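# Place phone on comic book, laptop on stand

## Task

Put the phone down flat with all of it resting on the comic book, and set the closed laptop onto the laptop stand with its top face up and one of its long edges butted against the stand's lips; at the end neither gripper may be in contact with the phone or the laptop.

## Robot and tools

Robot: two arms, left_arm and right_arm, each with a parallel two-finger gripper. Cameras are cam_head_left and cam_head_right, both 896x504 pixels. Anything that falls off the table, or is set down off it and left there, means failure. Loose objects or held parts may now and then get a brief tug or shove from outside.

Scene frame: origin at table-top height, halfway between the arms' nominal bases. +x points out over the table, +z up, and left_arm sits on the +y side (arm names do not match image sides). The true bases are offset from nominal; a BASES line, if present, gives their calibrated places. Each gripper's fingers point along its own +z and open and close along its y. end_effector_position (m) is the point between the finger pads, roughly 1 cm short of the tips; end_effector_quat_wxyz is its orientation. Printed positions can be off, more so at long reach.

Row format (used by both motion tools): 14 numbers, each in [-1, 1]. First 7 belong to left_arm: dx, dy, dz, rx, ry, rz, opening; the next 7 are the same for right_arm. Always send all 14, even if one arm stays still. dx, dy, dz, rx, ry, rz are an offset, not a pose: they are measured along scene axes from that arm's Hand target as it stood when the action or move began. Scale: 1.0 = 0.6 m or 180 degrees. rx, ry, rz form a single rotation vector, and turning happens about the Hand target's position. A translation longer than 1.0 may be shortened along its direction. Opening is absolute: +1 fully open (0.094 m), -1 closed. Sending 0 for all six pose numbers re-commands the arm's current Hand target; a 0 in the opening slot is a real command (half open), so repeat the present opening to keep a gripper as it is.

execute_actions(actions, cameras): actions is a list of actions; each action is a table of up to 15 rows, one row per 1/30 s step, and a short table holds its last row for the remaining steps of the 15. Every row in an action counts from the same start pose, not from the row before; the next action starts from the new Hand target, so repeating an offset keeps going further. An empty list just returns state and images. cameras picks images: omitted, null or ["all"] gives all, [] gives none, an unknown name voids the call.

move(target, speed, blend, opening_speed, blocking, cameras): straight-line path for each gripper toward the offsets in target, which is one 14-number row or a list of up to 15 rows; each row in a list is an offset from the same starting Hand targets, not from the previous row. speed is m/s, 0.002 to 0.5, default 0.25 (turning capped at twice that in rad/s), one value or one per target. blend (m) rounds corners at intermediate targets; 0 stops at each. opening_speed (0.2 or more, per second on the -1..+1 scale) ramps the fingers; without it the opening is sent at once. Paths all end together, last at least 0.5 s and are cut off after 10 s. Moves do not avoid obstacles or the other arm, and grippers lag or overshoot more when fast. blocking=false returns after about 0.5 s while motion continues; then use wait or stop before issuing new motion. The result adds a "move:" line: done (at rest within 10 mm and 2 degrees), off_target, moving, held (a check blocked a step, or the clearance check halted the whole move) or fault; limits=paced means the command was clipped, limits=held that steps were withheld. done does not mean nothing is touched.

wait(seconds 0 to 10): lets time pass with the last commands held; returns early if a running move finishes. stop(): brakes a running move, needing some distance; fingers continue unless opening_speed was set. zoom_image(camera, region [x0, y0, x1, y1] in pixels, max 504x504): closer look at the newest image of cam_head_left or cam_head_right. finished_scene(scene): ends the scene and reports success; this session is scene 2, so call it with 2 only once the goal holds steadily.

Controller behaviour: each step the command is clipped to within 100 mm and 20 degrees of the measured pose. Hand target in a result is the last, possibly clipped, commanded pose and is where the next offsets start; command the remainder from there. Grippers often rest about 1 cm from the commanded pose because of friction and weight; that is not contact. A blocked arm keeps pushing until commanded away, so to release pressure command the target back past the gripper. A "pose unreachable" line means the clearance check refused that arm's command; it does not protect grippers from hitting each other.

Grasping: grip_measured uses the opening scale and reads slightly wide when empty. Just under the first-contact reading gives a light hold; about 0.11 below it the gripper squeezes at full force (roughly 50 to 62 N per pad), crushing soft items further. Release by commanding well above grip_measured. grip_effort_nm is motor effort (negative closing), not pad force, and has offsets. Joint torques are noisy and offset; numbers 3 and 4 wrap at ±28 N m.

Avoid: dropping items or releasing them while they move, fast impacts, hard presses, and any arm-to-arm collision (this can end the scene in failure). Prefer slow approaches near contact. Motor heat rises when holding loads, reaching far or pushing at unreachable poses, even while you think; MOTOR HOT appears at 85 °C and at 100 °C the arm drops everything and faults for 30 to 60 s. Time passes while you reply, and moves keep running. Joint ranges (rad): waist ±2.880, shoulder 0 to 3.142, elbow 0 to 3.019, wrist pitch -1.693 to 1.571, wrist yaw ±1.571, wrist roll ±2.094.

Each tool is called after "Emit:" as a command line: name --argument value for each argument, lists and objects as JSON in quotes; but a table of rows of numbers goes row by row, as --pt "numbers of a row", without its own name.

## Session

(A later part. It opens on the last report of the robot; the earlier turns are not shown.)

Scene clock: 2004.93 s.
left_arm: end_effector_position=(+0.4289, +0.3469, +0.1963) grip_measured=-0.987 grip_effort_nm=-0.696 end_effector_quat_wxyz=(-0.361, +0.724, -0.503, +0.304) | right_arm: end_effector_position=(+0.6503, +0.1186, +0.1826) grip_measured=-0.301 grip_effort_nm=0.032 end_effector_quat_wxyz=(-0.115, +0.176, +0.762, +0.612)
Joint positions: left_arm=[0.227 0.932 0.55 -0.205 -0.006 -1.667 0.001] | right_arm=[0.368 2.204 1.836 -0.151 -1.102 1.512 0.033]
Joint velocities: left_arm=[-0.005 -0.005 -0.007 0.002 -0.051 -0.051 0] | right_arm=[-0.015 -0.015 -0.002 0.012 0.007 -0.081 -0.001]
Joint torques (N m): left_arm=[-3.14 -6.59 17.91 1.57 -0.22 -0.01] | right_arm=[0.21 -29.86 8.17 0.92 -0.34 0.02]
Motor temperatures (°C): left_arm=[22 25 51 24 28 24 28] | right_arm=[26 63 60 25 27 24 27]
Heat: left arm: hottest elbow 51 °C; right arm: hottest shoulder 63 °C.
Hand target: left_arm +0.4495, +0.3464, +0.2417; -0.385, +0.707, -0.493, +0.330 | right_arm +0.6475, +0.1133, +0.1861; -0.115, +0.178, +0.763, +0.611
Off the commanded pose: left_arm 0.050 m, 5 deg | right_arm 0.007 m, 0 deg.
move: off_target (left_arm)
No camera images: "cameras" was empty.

Emit:
move --pt "0.035 0.02 -0.018 0 0 0 -1 0 0 0 0 0 0 -0.3" --speed 0.05 --cameras '["cam_head_left","cam_head_right"]'

Emit:
zoom_image --camera "cam_head_left" --region '[160, 150, 320, 250]'

Emit:
zoom_image --camera "cam_head_right" --region '[170, 160, 330, 290]'

Scene clock: 2008.40 s.
left_arm: end_effector_position=(+0.4437, +0.3491, +0.1906) grip_measured=-0.987 grip_effort_nm=-0.701 end_effector_quat_wxyz=(-0.357, +0.723, -0.505, +0.307) | right_arm: end_effector_position=(+0.6503, +0.1186, +0.1826) grip_measured=-0.301 grip_effort_nm=0.032 end_effector_quat_wxyz=(-0.115, +0.176, +0.762, +0.612)
Joint positions: left_arm=[0.227 0.994 0.57 -0.166 0.004 -1.668 0.001] | right_arm=[0.368 2.204 1.836 -0.151 -1.102 1.512 0.033]
Joint velocities: left_arm=[-0.024 -0.015 0.002 -0.007 0.11 -0.007 0] | right_arm=[-0.015 0.005 -0.012 0.002 -0.022 0.007 0.001]
Joint torques (N m): left_arm=[-0.79 -5.36 17.58 2.22 0.07 0.1] | right_arm=[0.15 -29.8 8.16 0.9 -0.34 0.02]
Motor temperatures (°C): left_arm=[22 25 51 24 28 24 28] | right_arm=[26 63 59 25 27 24 27]
Heat: left arm: hottest elbow 51 °C; right arm: hottest shoulder 63 °C.
Hand target: left_arm +0.4704, +0.3582, +0.2309; -0.385, +0.707, -0.493, +0.330 | right_arm +0.6475, +0.1133, +0.1861; -0.115, +0.178, +0.763, +0.611
Off the commanded pose: left_arm 0.049 m, 5 deg | right_arm 0.007 m, 0 deg.
move: off_target (left_arm)

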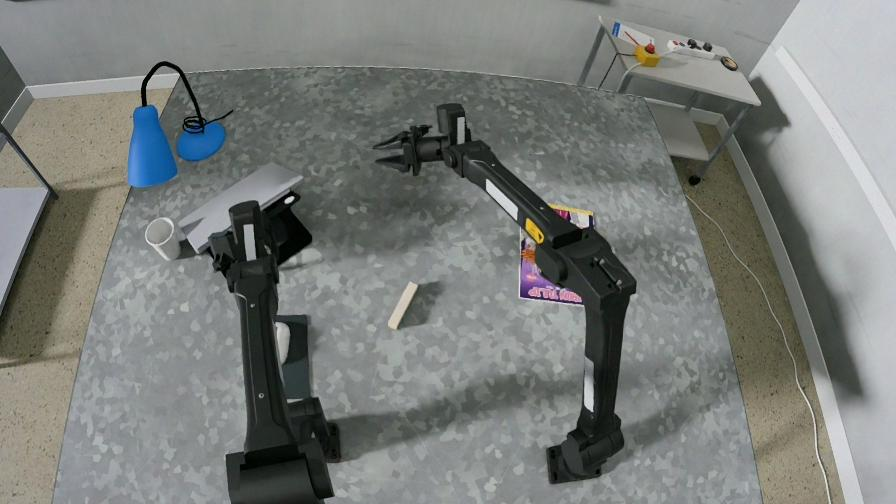

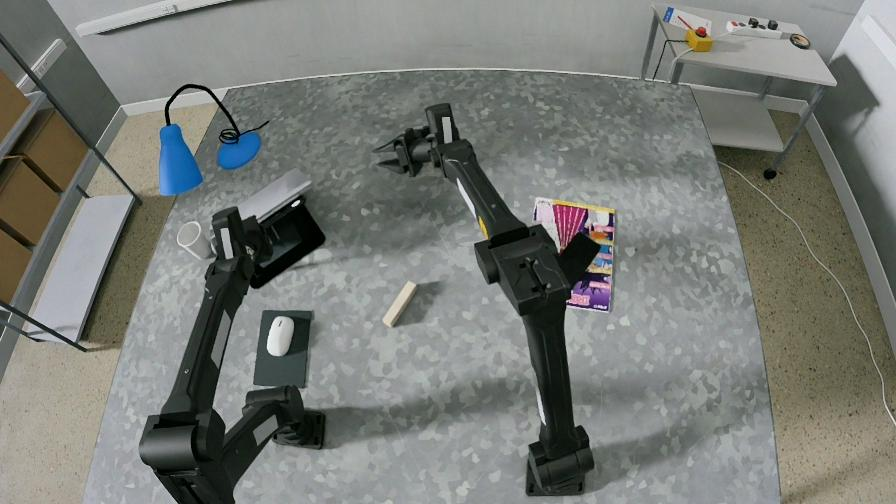

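Scaled by 3.150.

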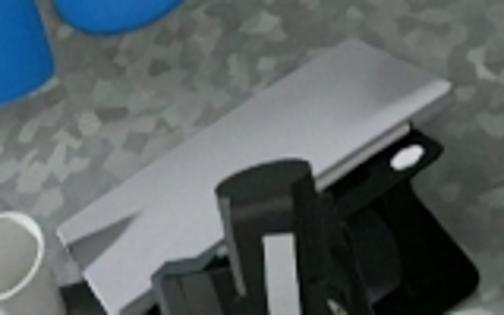

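Scaled by 3.150.

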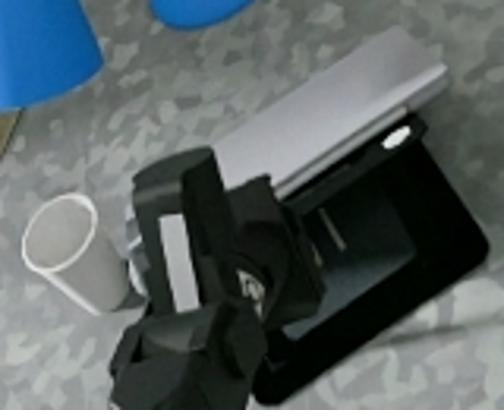

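Emit:
move --pt "0.029 0.018 -0.045 0 0 0 -1 0 0 0 0 0 0 -0.3" --speed 0.05 --cameras '[]'

Scene clock: 2012.93 s.
left_arm: end_effector_position=(+0.4637, +0.3561, +0.1704) grip_measured=-0.987 grip_effort_nm=-0.696 end_effector_quat_wxyz=(-0.357, +0.722, -0.504, +0.312) | right_arm: end_effector_position=(+0.6503, +0.1186, +0.1826) grip_measured=-0.301 grip_effort_nm=0.032 end_effector_quat_wxyz=(-0.115, +0.176, +0.762, +0.612)
Joint positions: left_arm=[0.237 1.101 0.57 -0.051 0.019 -1.667 0.001] | right_arm=[0.368 2.204 1.836 -0.151 -1.102 1.512 0.033]
Joint velocities: left_arm=[-0.005 0.005 -0.002 0.002 -0.022 -0.022 0] | right_arm=[-0.005 -0.015 0.002 0.012 0.022 -0.022 0]
Joint torques (N m): left_arm=[-0.56 -7.24 16.25 2.18 0.07 0.18] | right_arm=[0.21 -29.8 8.16 0.88 -0.34 0.02]
Motor temperatures (°C): left_arm=[22 25 51 24 28 24 29] | right_arm=[26 63 59 25 27 24 27]
Heat: left arm: hottest elbow 51 °C; right arm: hottest shoulder 63 °C.
Hand target: left_arm +0.4875, +0.3689, +0.2040; -0.385, +0.707, -0.493, +0.330 | right_arm +0.6475, +0.1133, +0.1861; -0.115, +0.178, +0.763, +0.611
Off the commanded pose: left_arm 0.043 m, 4 deg | right_arm 0.007 m, 0 deg.
move: off_target (left_arm)
No camera images: "cameras" was empty.

Emit:
move --pt "0.025 0.016 -0.014 0 0 0 -1 0 0 0 0 0 0 -0.3" --speed 0.04 --cameras '["cam_head_left","cam_head_right"]'

Emit:
zoom_image --camera "cam_head_left" --region '[160, 150, 320, 250]'

Emit:
zoom_image --camera "cam_head_right" --region '[170, 160, 330, 290]'

Scene clock: 2016.73 s.
left_arm: end_effector_position=(+0.4759, +0.3639, +0.1610) grip_measured=-0.987 grip_effort_nm=-0.696 end_effector_quat_wxyz=(-0.356, +0.722, -0.504, +0.312) | right_arm: end_effector_position=(+0.6503, +0.1186, +0.1826) grip_measured=-0.301 grip_effort_nm=0.032 end_effector_quat_wxyz=(-0.115, +0.176, +0.762, +0.612)
Joint positions: left_arm=[0.251 1.164 0.587 -0.008 0.031 -1.66 0.001] | right_arm=[0.368 2.204 1.836 -0.151 -1.102 1.512 0.033]
Joint velocities: left_arm=[-0.005 0.005 -0.002 -0.002 -0.066 0.007 0] | right_arm=[0.005 0.015 0.002 -0.002 0.022 0.037 0]
Joint torques (N m): left_arm=[0.03 -7.18 16.29 2.24 0.1 0.19] | right_arm=[0.21 -29.86 8.16 0.88 -0.34 0.03]
Motor temperatures (°C): left_arm=[22 25 51 24 28 24 29] | right_arm=[26 64 59 25 27 24 27]
Heat: left arm: hottest elbow 51 °C; right arm: hottest shoulder 64 °C.
Hand target: left_arm +0.5026, +0.3782, +0.1956; -0.385, +0.707, -0.493, +0.330 | right_arm +0.6475, +0.1133, +0.1861; -0.115, +0.178, +0.763, +0.611
Off the commanded pose: left_arm 0.046 m, 4 deg | right_arm 0.007 m, 0 deg.
move: off_target (left_arm)

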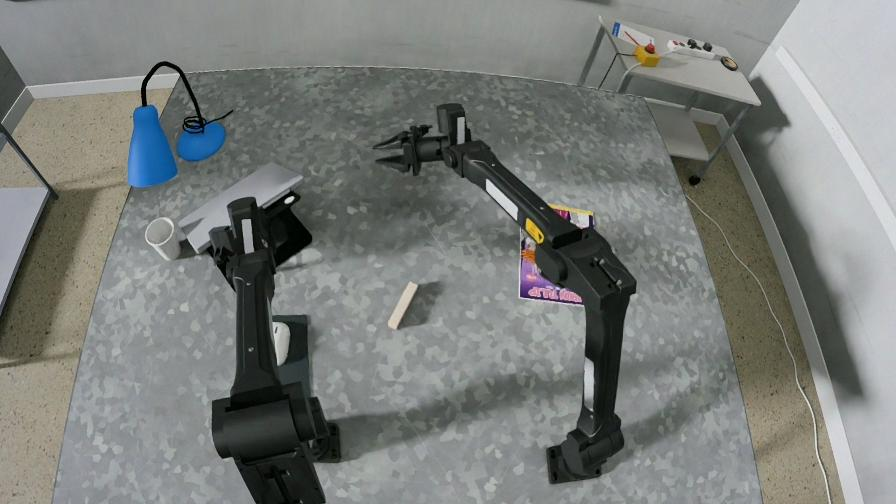

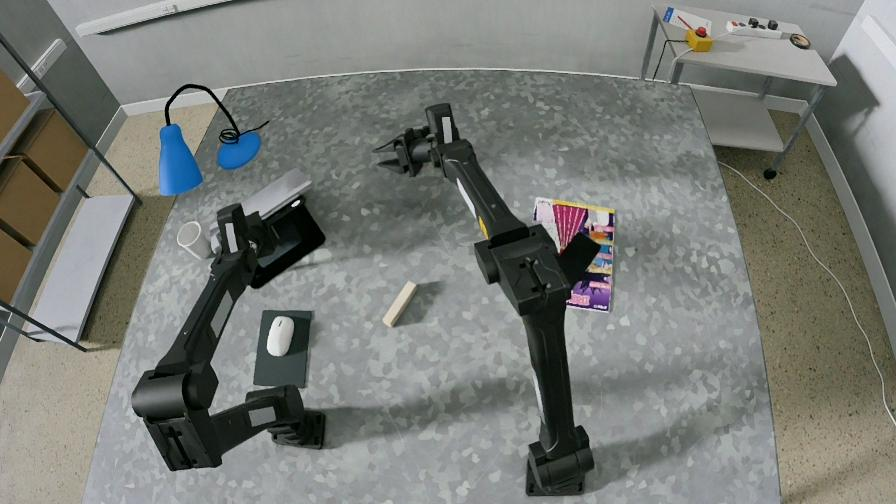

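Scaled by 3.150.

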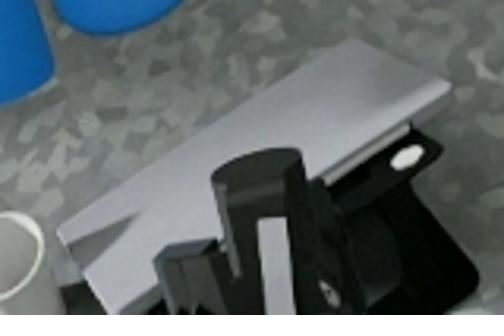

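Scaled by 3.150.

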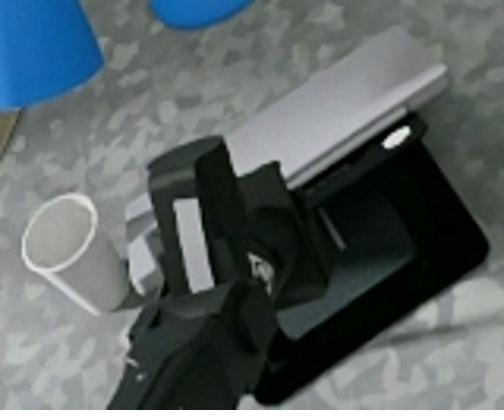

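Emit:
move --pt "0.022 0.012 -0.012 0 0 0 -1 0 0 0 0 0 0 -0.3" --speed 0.04 --cameras '["cam_head_left"]'

Emit:
zoom_image --camera "cam_head_left" --region '[160, 150, 320, 250]'

Scene clock: 2019.93 s.
left_arm: end_effector_position=(+0.4887, +0.3705, +0.1544) grip_measured=-0.987 grip_effort_nm=-0.696 end_effector_quat_wxyz=(-0.356, +0.723, -0.504, +0.312) | right_arm: end_effector_position=(+0.6503, +0.1186, +0.1826) grip_measured=-0.301 grip_effort_nm=0.032 end_effector_quat_wxyz=(-0.115, +0.176, +0.762, +0.612)
Joint positions: left_arm=[0.26 1.221 0.61 0.025 0.039 -1.656 0.001] | right_arm=[0.368 2.204 1.836 -0.151 -1.102 1.512 0.033]
Joint velocities: left_arm=[-0.015 0.005 0.007 -0.002 0.081 -0.037 0] | right_arm=[-0.015 -0.024 0.007 -0.022 -0.095 -0.007 -0.001]
Joint torques (N m): left_arm=[-0.97 -8.12 15.98 2.5 0.1 0.21] | right_arm=[0.15 -29.74 8.16 0.91 -0.34 0.03]
Motor temperatures (°C): left_arm=[22 25 52 24 28 24 29] | right_arm=[26 64 58 25 27 24 27]
Heat: left arm: hottest elbow 52 °C; right arm: hottest shoulder 64 °C.
Hand target: left_arm +0.5157, +0.3853, +0.1883; -0.385, +0.707, -0.493, +0.330 | right_arm +0.6475, +0.1133, +0.1861; -0.115, +0.178, +0.763, +0.611
Off the commanded pose: left_arm 0.046 m, 4 deg | right_arm 0.007 m, 0 deg.
move: off_target (left_arm)
Images, in order (width x height): cam_head_left 896x504.

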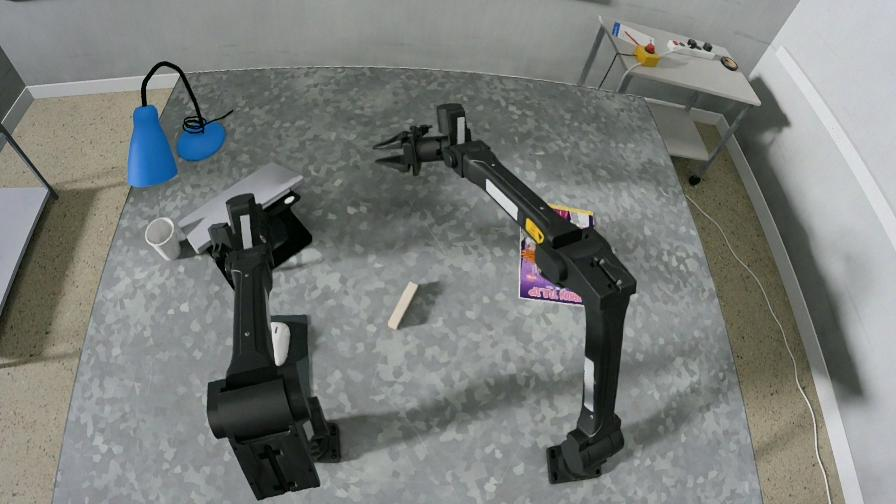

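Scaled by 3.150.

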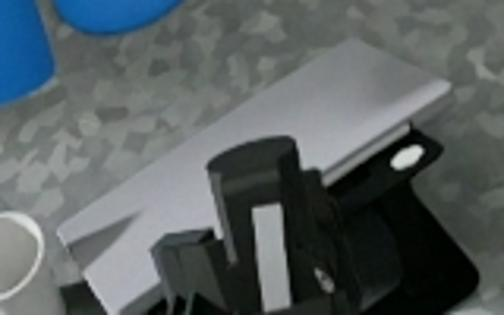

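Emit:
move --pt "0.014 0.008 -0.008 0 0 0 -1 0 0 0 0 0 0 -0.3" --speed 0.04 --cameras '["cam_head_left"]'

Emit:
zoom_image --camera "cam_head_left" --region '[160, 150, 320, 250]'

Scene clock: 2023.33 s.
left_arm: end_effector_position=(+0.4972, +0.3749, +0.1505) grip_measured=-0.987 grip_effort_nm=-0.696 end_effector_quat_wxyz=(-0.356, +0.723, -0.504, +0.312) | right_arm: end_effector_position=(+0.6503, +0.1186, +0.1826) grip_measured=-0.301 grip_effort_nm=0.037 end_effector_quat_wxyz=(-0.115, +0.176, +0.762, +0.612)
Joint positions: left_arm=[0.265 1.258 0.626 0.046 0.043 -1.653 0.001] | right_arm=[0.368 2.204 1.836 -0.151 -1.102 1.512 0.033]
Joint velocities: left_arm=[-0.024 -0.015 -0.012 -0.002 -0.11 0.007 0] | right_arm=[-0.005 -0.005 -0.007 -0.002 -0.11 -0.037 0]
Joint torques (N m): left_arm=[-0.09 -8.94 15.86 2.29 0.09 0.17] | right_arm=[0.15 -29.8 8.13 0.9 -0.34 0.03]
Motor temperatures (°C): left_arm=[22 25 52 24 28 24 29] | right_arm=[26 64 58 25 27 24 27]
Heat: left arm: hottest elbow 52 °C; right arm: hottest shoulder 64 °C.
Hand target: left_arm +0.5241, +0.3899, +0.1835; -0.385, +0.707, -0.493, +0.329 | right_arm +0.6475, +0.1133, +0.1861; -0.115, +0.178, +0.763, +0.611
Off the commanded pose: left_arm 0.045 m, 4 deg | right_arm 0.007 m, 0 deg.
move: off_target (left_arm)
Images, in order (width x height): cam_head_left 896x504.

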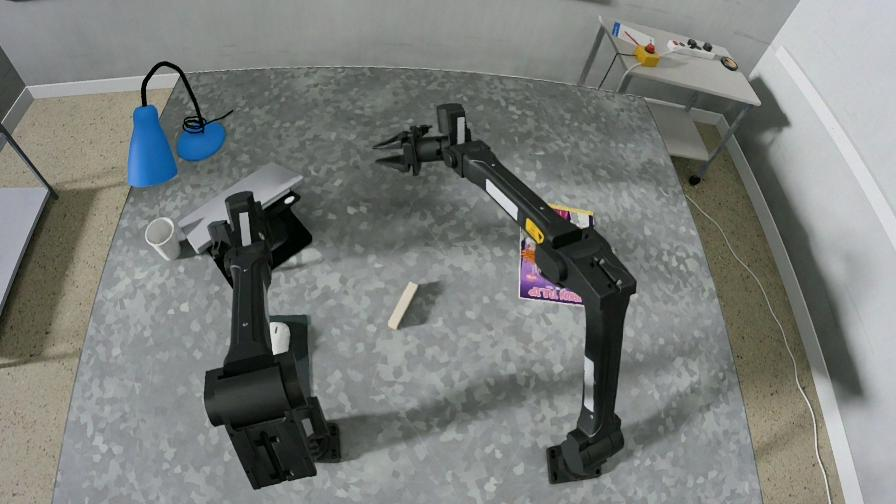

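Scaled by 3.150.

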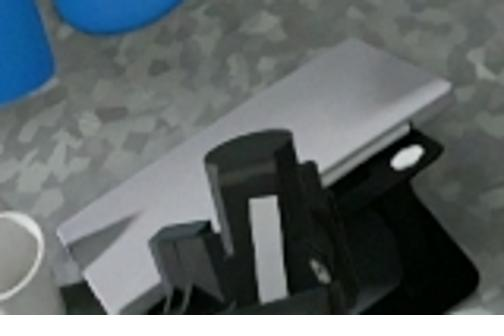

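Emit:
move --pt "0.012 0.006 -0.006 0 0 0 -1 0 0 0 0 0 0 -0.3" --speed 0.04 --cameras '["cam_head_left"]'

Emit:
zoom_image --camera "cam_head_left" --region '[160, 150, 320, 250]'

Scene clock: 2026.83 s.
left_arm: end_effector_position=(+0.5044, +0.3781, +0.1474) grip_measured=-0.987 grip_effort_nm=-0.701 end_effector_quat_wxyz=(-0.356, +0.722, -0.504, +0.312) | right_arm: end_effector_position=(+0.6503, +0.1186, +0.1826) grip_measured=-0.301 grip_effort_nm=0.037 end_effector_quat_wxyz=(-0.115, +0.176, +0.762, +0.612)
Joint positions: left_arm=[0.268 1.287 0.641 0.061 0.046 -1.652 0.001] | right_arm=[0.368 2.204 1.836 -0.151 -1.102 1.512 0.033]
Joint velocities: left_arm=[-0.005 -0.005 -0.002 0.022 0.007 0.051 0.001] | right_arm=[0.005 0.015 0.002 0.002 0.037 -0.037 -0.001]
Joint torques (N m): left_arm=[-0.32 -8.94 15.82 2.32 0.1 0.17] | right_arm=[0.26 -29.8 8.13 0.88 -0.34 0.02]
Motor temperatures (°C): left_arm=[22 25 52 24 28 24 29] | right_arm=[26 64 58 25 27 24 27]
Heat: left arm: hottest elbow 52 °C; right arm: hottest shoulder 64 °C.
Hand target: left_arm +0.5312, +0.3934, +0.1799; -0.385, +0.707, -0.493, +0.329 | right_arm +0.6475, +0.1133, +0.1861; -0.115, +0.178, +0.763, +0.611
Off the commanded pose: left_arm 0.045 m, 4 deg | right_arm 0.007 m, 0 deg.
move: off_target (left_arm)
Images, in order (width x height): cam_head_left 896x504.

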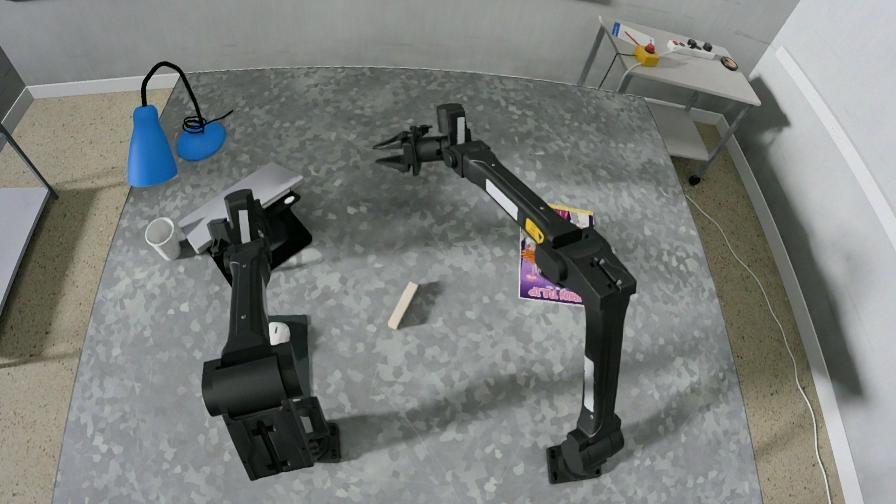

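Scaled by 3.150.

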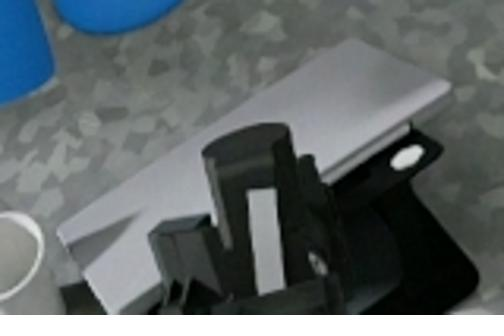

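Emit:
move --pt "0.006 0.004 -0.012 0 0 0 -1 0 0 0 0 0 0 -0.3" --speed 0.04 --cameras '["cam_head_right"]'

Emit:
zoom_image --camera "cam_head_right" --region '[190, 170, 310, 270]'

Scene clock: 2030.90 s.
left_arm: end_effector_position=(+0.5078, +0.3804, +0.1400) grip_measured=-0.987 grip_effort_nm=-0.696 end_effector_quat_wxyz=(-0.355, +0.723, -0.504, +0.312) | right_arm: end_effector_position=(+0.6503, +0.1186, +0.1826) grip_measured=-0.301 grip_effort_nm=0.032 end_effector_quat_wxyz=(-0.115, +0.176, +0.762, +0.612)
Joint positions: left_arm=[0.272 1.314 0.641 0.086 0.049 -1.65 0.001] | right_arm=[0.368 2.204 1.836 -0.151 -1.102 1.512 0.033]
Joint velocities: left_arm=[0.015 0.005 -0.002 -0.007 -0.037 -0.022 0] | right_arm=[-0.005 -0.005 0.002 -0.002 -0.066 -0.007 0]
Joint torques (N m): left_arm=[-0.44 -10.17 15.56 2.39 0.07 0.21] | right_arm=[0.32 -29.8 8.13 0.91 -0.34 0.03]
Motor temperatures (°C): left_arm=[22 25 51 24 28 24 29] | right_arm=[26 64 57 25 27 24 27]
Heat: left arm: hottest elbow 51 °C; right arm: hottest shoulder 64 °C.
Hand target: left_arm +0.5348, +0.3959, +0.1727; -0.385, +0.707, -0.493, +0.329 | right_arm +0.6475, +0.1133, +0.1861; -0.115, +0.178, +0.763, +0.611
Off the commanded pose: left_arm 0.045 m, 4 deg | right_arm 0.007 m, 0 deg.
move: off_target (left_arm)
Images, in order (width x height): cam_head_right 896x504.

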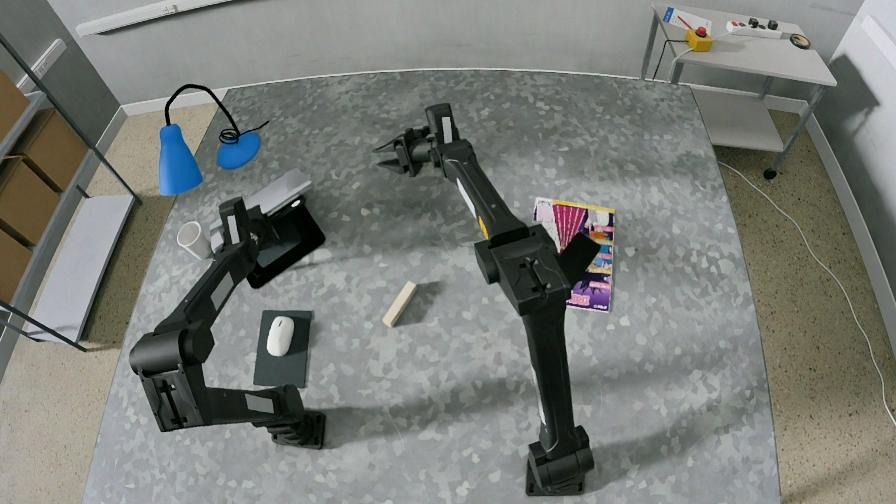

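Scaled by 4.200.

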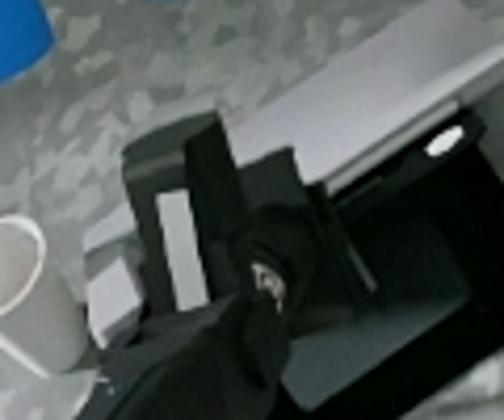

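Emit:
execute_actions --actions '[]' --cameras '["cam_head_left"]'

Emit:
zoom_image --camera "cam_head_left" --region '[160, 150, 320, 250]'

Emit:
zoom_image --camera "cam_head_left" --region '[180, 190, 260, 260]'

Scene clock: 2035.20 s.
left_arm: end_effector_position=(+0.5078, +0.3804, +0.1400) grip_measured=-0.987 grip_effort_nm=-0.696 end_effector_quat_wxyz=(-0.355, +0.723, -0.504, +0.312) | right_arm: end_effector_position=(+0.6503, +0.1186, +0.1826) grip_measured=-0.301 grip_effort_nm=0.037 end_effector_quat_wxyz=(-0.115, +0.176, +0.762, +0.612)
Joint positions: left_arm=[0.272 1.314 0.641 0.086 0.049 -1.65 0.001] | right_arm=[0.368 2.204 1.836 -0.151 -1.102 1.512 0.033]
Joint velocities: left_arm=[-0.005 -0.015 0.002 -0.007 -0.051 0.037 0] | right_arm=[0.005 -0.015 -0.007 -0.002 0.051 -0.022 0]
Joint torques (N m): left_arm=[-0.03 -9.29 15.56 2.59 0.08 0.14] | right_arm=[0.15 -29.8 8.16 0.91 -0.33 0.02]
Motor temperatures (°C): left_arm=[22 25 51 24 28 24 29] | right_arm=[26 64 57 25 27 24 27]
Heat: left arm: hottest elbow 51 °C; right arm: hottest shoulder 64 °C.
Hand target: left_arm +0.5348, +0.3959, +0.1727; -0.385, +0.707, -0.493, +0.329 | right_arm +0.6475, +0.1133, +0.1861; -0.115, +0.178, +0.763, +0.611
Tool commands: left_gripper/opening=-1.0 right_gripper/opening=-0.3
Off the commanded pose: left_arm 0.045 m, 4 deg | right_arm 0.007 m, 0 deg.
Images, in order (width x height): cam_head_left 896x504.

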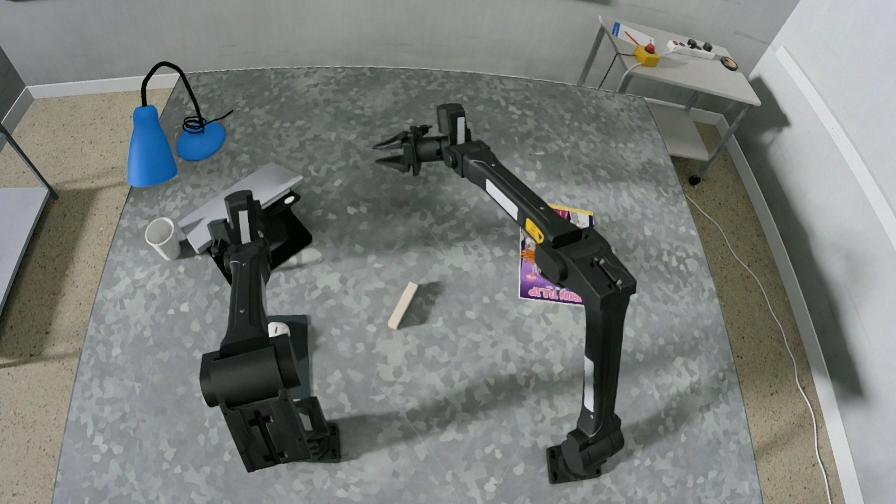

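Scaled by 3.150.

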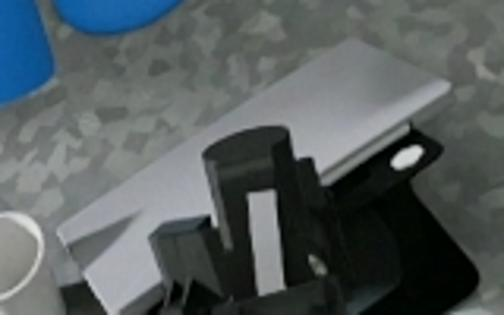

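Scaled by 6.300.

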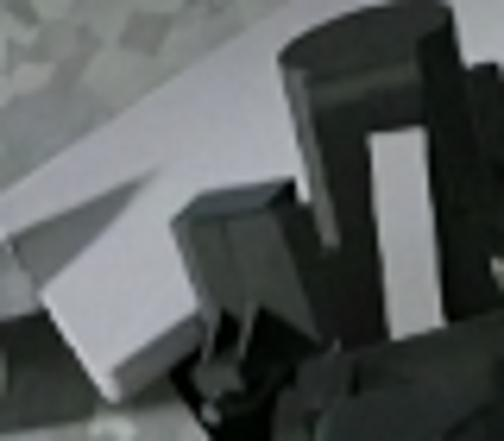

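Emit:
move --pt "0.017 0.010 -0.008 0 0 0 -1 0 0 0 0 0 0 -0.3" --speed 0.04 --cameras '["cam_head_left"]'

Emit:
zoom_image --camera "cam_head_left" --region '[160, 150, 320, 250]'

Scene clock: 2054.67 s.
left_arm: end_effector_position=(+0.5097, +0.3811, +0.1395) grip_measured=-0.987 grip_effort_nm=-0.701 end_effector_quat_wxyz=(-0.355, +0.721, -0.505, +0.315) | right_arm: end_effector_position=(+0.6503, +0.1186, +0.1826) grip_measured=-0.301 grip_effort_nm=0.037 end_effector_quat_wxyz=(-0.115, +0.176, +0.762, +0.612)
Joint positions: left_arm=[0.275 1.321 0.644 0.094 0.057 -1.648 0.001] | right_arm=[0.368 2.204 1.836 -0.151 -1.102 1.512 0.033]
Joint velocities: left_arm=[-0.015 -0.005 -0.007 0.012 -0.022 -0.007 -0.001] | right_arm=[-0.015 -0.015 -0.002 -0.002 -0.066 0.007 0]
Joint torques (N m): left_arm=[-0.09 -7.71 17.03 2.8 -0.02 0.21] | right_arm=[0.32 -29.86 8.16 0.92 -0.34 0.02]
Motor temperatures (°C): left_arm=[22 25 49 24 28 24 29] | right_arm=[26 64 56 25 27 24 27]
Heat: left arm: hottest elbow 49 °C; right arm: hottest shoulder 64 °C.
Hand target: left_arm +0.5450, +0.4017, +0.1679; -0.385, +0.707, -0.493, +0.329 | right_arm +0.6475, +0.1133, +0.1861; -0.115, +0.178, +0.763, +0.611
Off the commanded pose: left_arm 0.050 m, 4 deg | right_arm 0.007 m, 0 deg.
move: off_target (left_arm)
Images, in order (width x height): cam_head_left 896x504.

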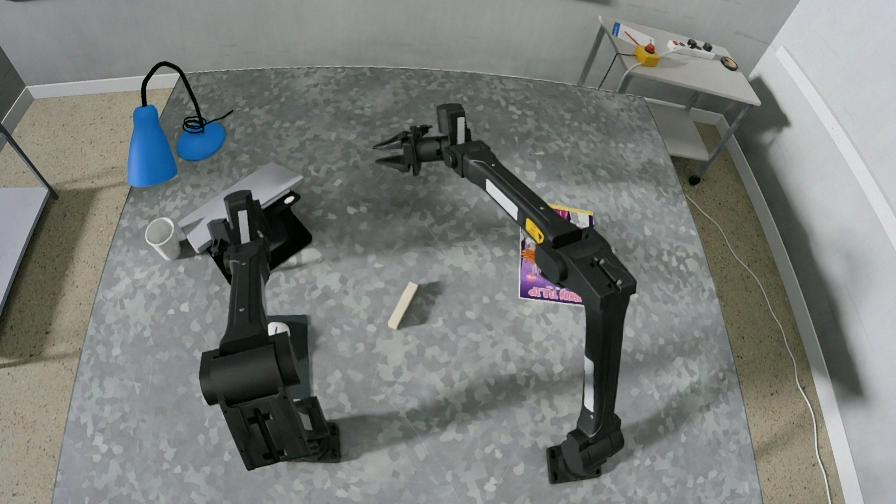

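Scaled by 3.150.

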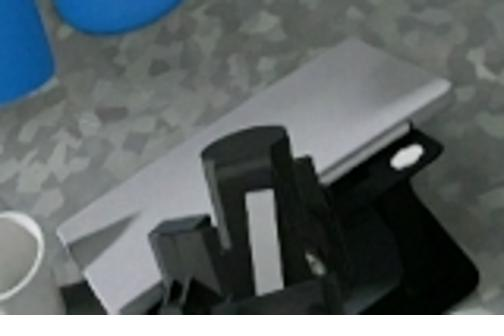

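Emit:
move --pt "0.017 0.010 -0.008 0 0 0 -1 0 0 0 0 0 0 -0.3" --speed 0.04 --cameras '["cam_head_left"]'

Emit:
zoom_image --camera "cam_head_left" --region '[160, 150, 320, 250]'

Scene clock: 2057.93 s.
left_arm: end_effector_position=(+0.5219, +0.3854, +0.1396) grip_measured=-0.987 grip_effort_nm=-0.701 end_effector_quat_wxyz=(-0.357, +0.718, -0.505, +0.319) | right_arm: end_effector_position=(+0.6503, +0.1186, +0.1826) grip_measured=-0.301 grip_effort_nm=0.032 end_effector_quat_wxyz=(-0.115, +0.176, +0.762, +0.612)
Joint positions: left_arm=[0.278 1.357 0.671 0.112 0.065 -1.645 0.001] | right_arm=[0.368 2.204 1.836 -0.151 -1.102 1.512 0.033]
Joint velocities: left_arm=[-0.015 -0.005 -0.007 0.012 -0.051 0.037 0] | right_arm=[-0.005 -0.005 -0.002 0.002 0.066 0.066 0]
Joint torques (N m): left_arm=[0.26 -7.82 16.61 2.62 -0.1 0.13] | right_arm=[0.26 -29.8 8.14 0.91 -0.33 0.02]
Motor temperatures (°C): left_arm=[22 25 50 24 28 24 29] | right_arm=[26 64 56 25 27 24 27]
Heat: left arm: hottest elbow 50 °C; right arm: hottest shoulder 64 °C.
Hand target: left_arm +0.5553, +0.4076, +0.1632; -0.385, +0.707, -0.493, +0.329 | right_arm +0.6475, +0.1133, +0.1861; -0.115, +0.178, +0.763, +0.611
Off the commanded pose: left_arm 0.046 m, 4 deg | right_arm 0.007 m, 0 deg.
move: off_target (left_arm)
Images, in order (width x height): cam_head_left 896x504.

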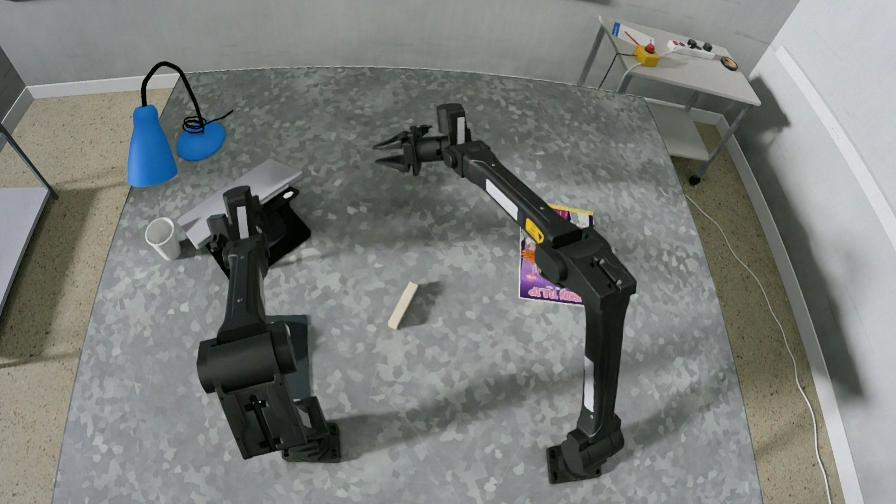

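Scaled by 3.150.

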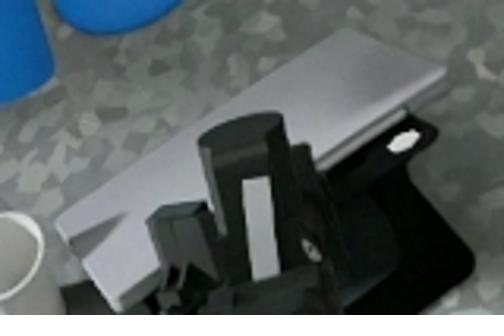

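Emit:
move --pt "-0.09 -0.05 0.05 0 0 0 -1 0 0 0 0 0 0 -0.3" --pt "-0.3 -0.09 0.05 0 0 0 -1 0 0 0 0 0 0 -0.3" --speed 0.1

Emit:
zoom_image --camera "cam_head_left" --region '[160, 150, 320, 270]'

Emit:
zoom_image --camera "cam_head_right" --region '[190, 160, 340, 270]'

Scene clock: 2074.97 s.
left_arm: end_effector_position=(+0.3807, +0.3529, +0.1963) grip_measured=-0.987 grip_effort_nm=-0.696 end_effector_quat_wxyz=(-0.383, +0.706, -0.493, +0.334) | right_arm: end_effector_position=(+0.6503, +0.1186, +0.1826) grip_measured=-0.301 grip_effort_nm=0.037 end_effector_quat_wxyz=(-0.115, +0.176, +0.762, +0.612)
Joint positions: left_arm=[0.325 0.741 0.42 -0.187 0.096 -1.625 0.001] | right_arm=[0.368 2.204 1.836 -0.151 -1.102 1.512 0.033]
Joint velocities: left_arm=[-0.015 -0.005 -0.007 -0.017 0.007 0.022 0] | right_arm=[0.005 -0.015 -0.002 -0.012 -0.022 -0.007 0.001]
Joint torques (N m): left_arm=[-0.32 -4.19 10.18 1.5 0.12 0.16] | right_arm=[0.21 -29.86 8.14 0.87 -0.34 0.02]
Motor temperatures (°C): left_arm=[22 25 51 24 27 24 29] | right_arm=[26 64 55 25 26 23 26]
Heat: left arm: hottest elbow 51 °C; right arm: hottest shoulder 64 °C.
Hand target: left_arm +0.3754, +0.3561, +0.1938; -0.385, +0.707, -0.493, +0.329 | right_arm +0.6475, +0.1133, +0.1861; -0.115, +0.178, +0.763, +0.611
Off the commanded pose: left_arm 0.006 m, 1 deg | right_arm 0.007 m, 0 deg.
move: done

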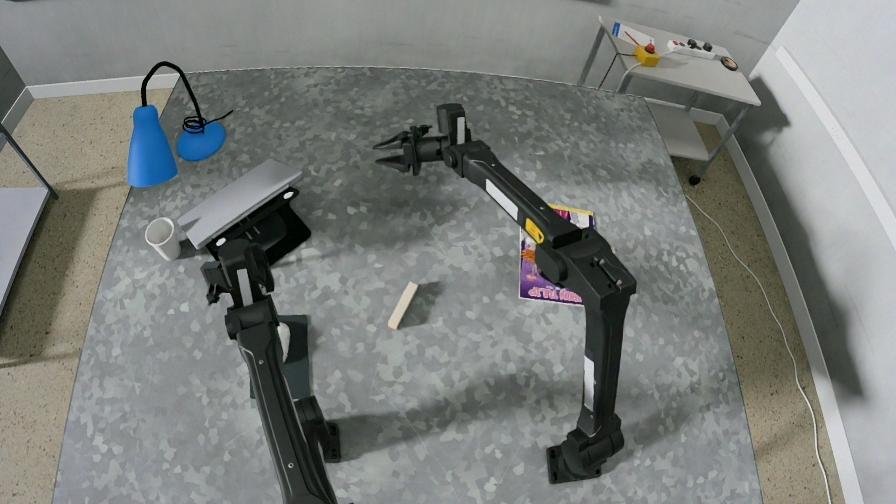

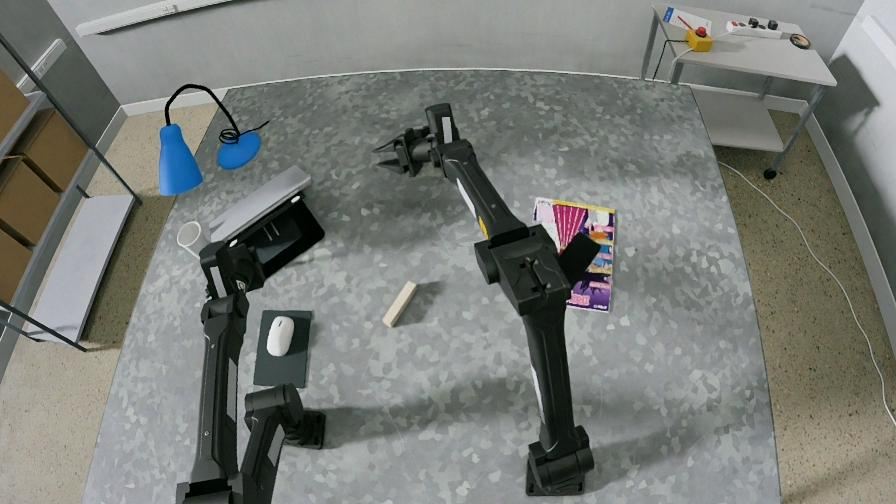

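Scaled by 3.150.

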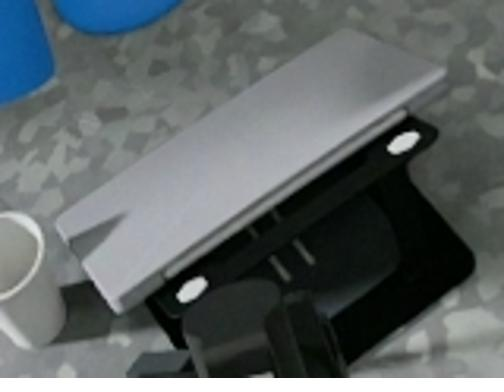

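Scaled by 3.360.

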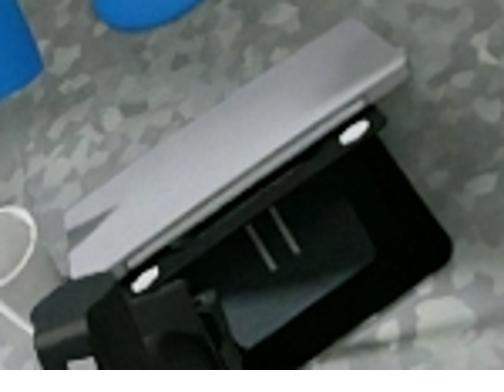

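Emit:
move --pt "-0.12 0.05 0.0 0 0 0 -1 -0.09 0.0 0.03 0 0 0 -1" --pt "-0.15 0.05 0.0 0 0 0 -1 -0.195 0.1 0.05 0 0 0 -1" --pt "-0.15 0.05 0.0 0 0 0 -1 -0.195 0.21 0.0 0 0 0 -1" --speed 0.12

Emit:
zoom_image --camera "cam_head_left" --region '[160, 150, 360, 290]'

Emit:
zoom_image --camera "cam_head_right" --region '[190, 160, 390, 300]'

Scene clock: 2105.40 s.
left_arm: end_effector_position=(+0.2902, +0.3865, +0.1970) grip_measured=-0.987 grip_effort_nm=-0.696 end_effector_quat_wxyz=(-0.383, +0.706, -0.495, +0.332) | right_arm: end_effector_position=(+0.5186, +0.2271, +0.1796) grip_measured=-0.992 grip_effort_nm=-0.442 end_effector_quat_wxyz=(-0.123, +0.187, +0.769, +0.599)
Joint positions: left_arm=[0.739 0.461 0.359 -0.47 0.451 -1.4 0.001] | right_arm=[0.598 2.042 1.539 0.092 -0.889 1.686 0]
Joint velocities: left_arm=[0.005 -0.005 -0.002 -0.007 -0.007 0.007 -0.001] | right_arm=[0.005 -0.015 -0.027 -0.002 -0.007 -0.095 0]
Joint torques (N m): left_arm=[0.21 -1.85 10.8 1.4 0.24 0.2] | right_arm=[0.97 -22.59 13.19 1.94 -0.1 0.17]
Motor temperatures (°C): left_arm=[22 25 48 24 27 24 29] | right_arm=[26 64 55 25 26 23 26]
Heat: left arm: hottest elbow 48 °C; right arm: hottest shoulder 64 °C.
Hand target: left_arm +0.2861, +0.3877, +0.1940; -0.384, +0.708, -0.494, +0.328 | right_arm +0.5319, +0.2411, +0.1865; -0.116, +0.178, +0.764, +0.610
Off the commanded pose: left_arm 0.006 m, 0 deg | right_arm 0.018 m, 2 deg.
move: off_target (right_arm)

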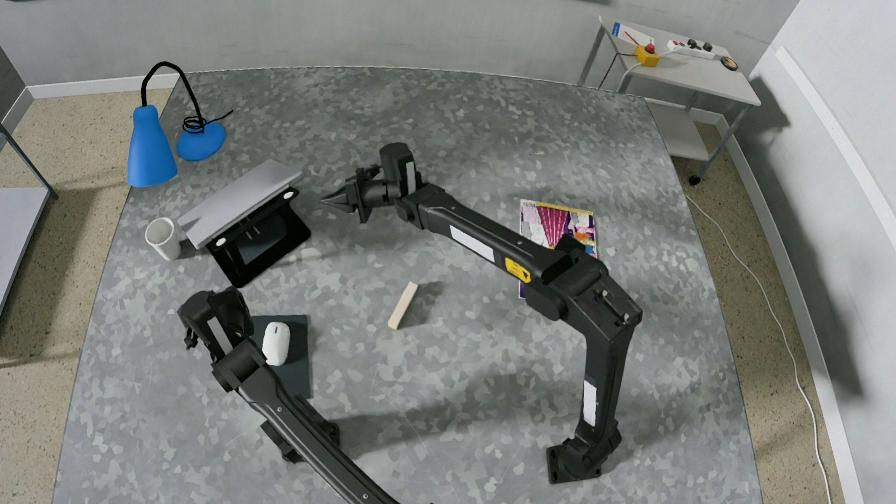

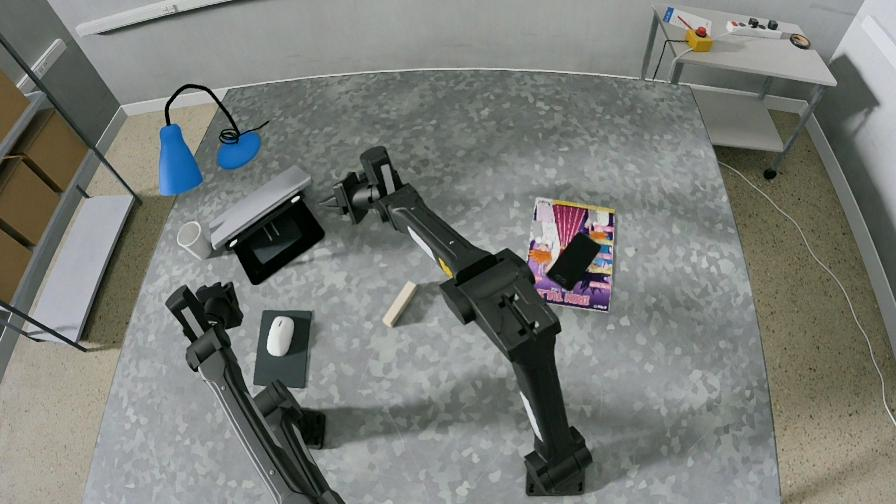

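Scaled by 2.520.

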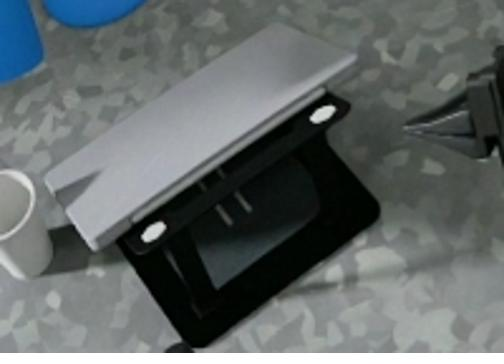

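Scaled by 2.520.

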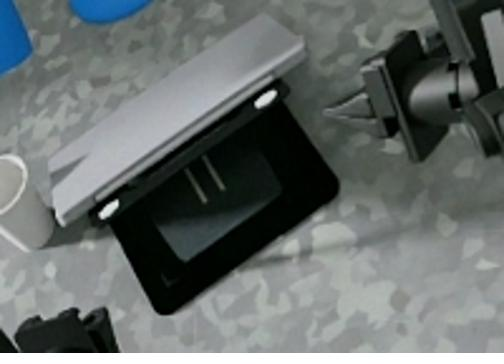

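Emit:
zoom_image --camera "cam_head_left" --region '[175, 155, 315, 260]'

Emit:
zoom_image --camera "cam_head_right" --region '[205, 160, 325, 250]'

Emit:
zoom_image --camera "cam_head_left" --region '[240, 165, 310, 220]'

Emit:
zoom_image --camera "cam_head_left" --region '[190, 210, 260, 265]'

Scaled by 3.600.

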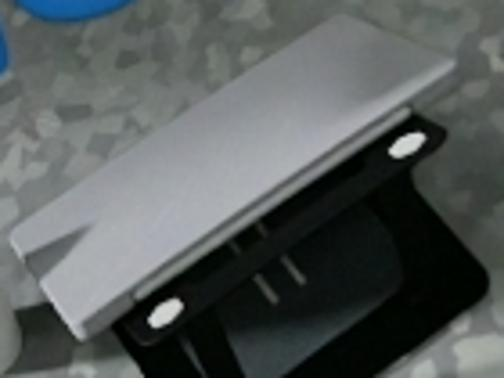

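Scaled by 4.200.

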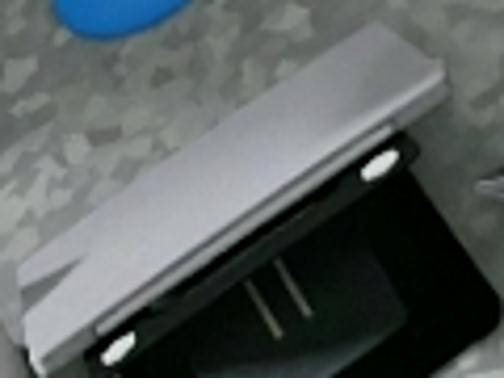

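Scaled by 7.200.

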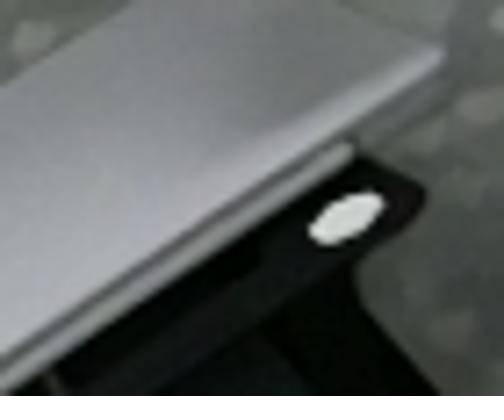

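Scaled by 7.200.

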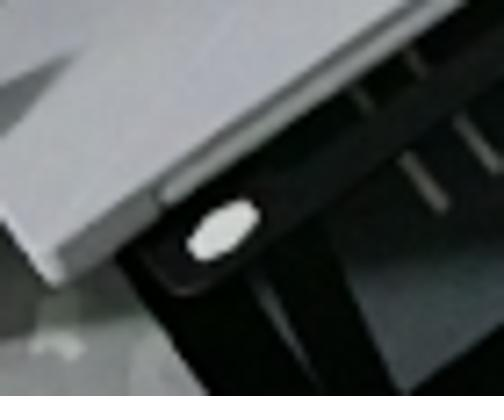

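Emit:
move --pt "0.26 -0.06 0.02 0 0 0 -0.3 0 -0.06 0.02 0 0 0 -1" --pt "0.30 -0.068 0.0 0 0 0 -0.3 0 -0.06 0.02 0 0 0 -1" --speed 0.12

Emit:
zoom_image --camera "cam_head_left" --region '[175, 155, 335, 275]'

Scene clock: 2126.87 s.
left_arm: end_effector_position=(+0.4355, +0.3424, +0.1571) grip_measured=-0.302 grip_effort_nm=0.125 end_effector_quat_wxyz=(-0.362, +0.723, -0.504, +0.304) | right_arm: end_effector_position=(+0.5271, +0.2125, +0.1847) grip_measured=-0.992 grip_effort_nm=-0.442 end_effector_quat_wxyz=(-0.125, +0.181, +0.766, +0.604)
Joint positions: left_arm=[0.205 1.022 0.484 -0.049 -0.025 -1.678 0.033] | right_arm=[0.571 2.038 1.539 0.092 -0.925 1.674 0]
Joint velocities: left_arm=[-0.005 -0.005 -0.002 -0.012 0.022 0.022 0] | right_arm=[-0.015 -0.015 -0.017 -0.007 -0.022 -0.007 0.001]
Joint torques (N m): left_arm=[-2.55 -5.54 16.61 2.35 -0.22 -0.06] | right_arm=[-0.21 -27.16 8.98 1.2 -0.26 0.02]
Motor temperatures (°C): left_arm=[22 25 47 24 27 24 29] | right_arm=[26 61 59 25 26 23 26]
Heat: left arm: hottest elbow 47 °C; right arm: hottest shoulder 61 °C.
Hand target: left_arm +0.4649, +0.3441, +0.1938; -0.385, +0.707, -0.493, +0.330 | right_arm +0.5317, +0.2052, +0.1990; -0.116, +0.178, +0.764, +0.610
Off the commanded pose: left_arm 0.048 m, 4 deg | right_arm 0.016 m, 1 deg.
move: off_target (left_arm, right_arm)

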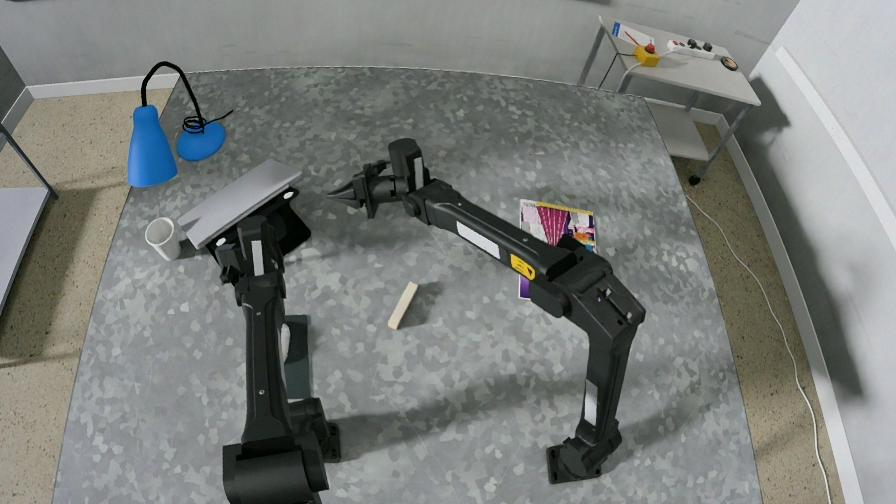

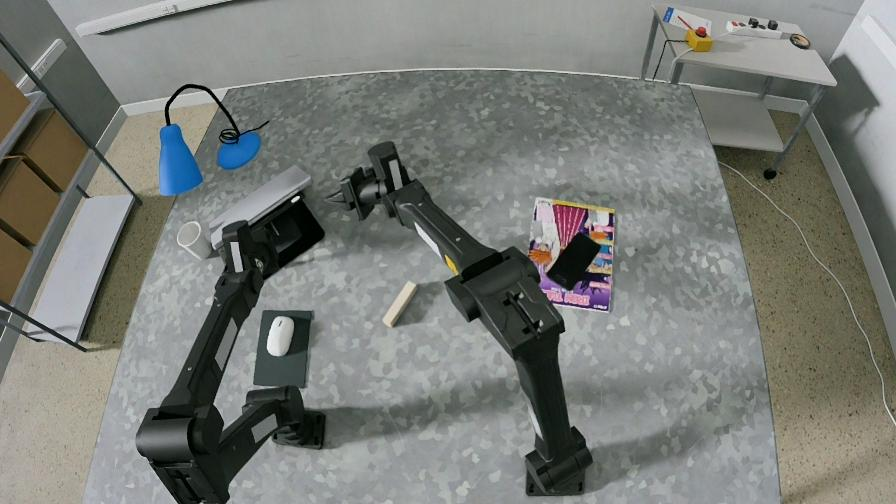

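Scaled by 3.150.

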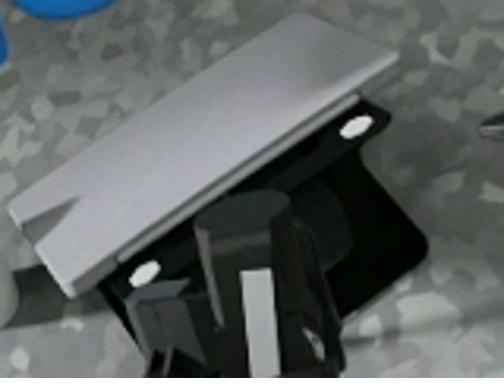

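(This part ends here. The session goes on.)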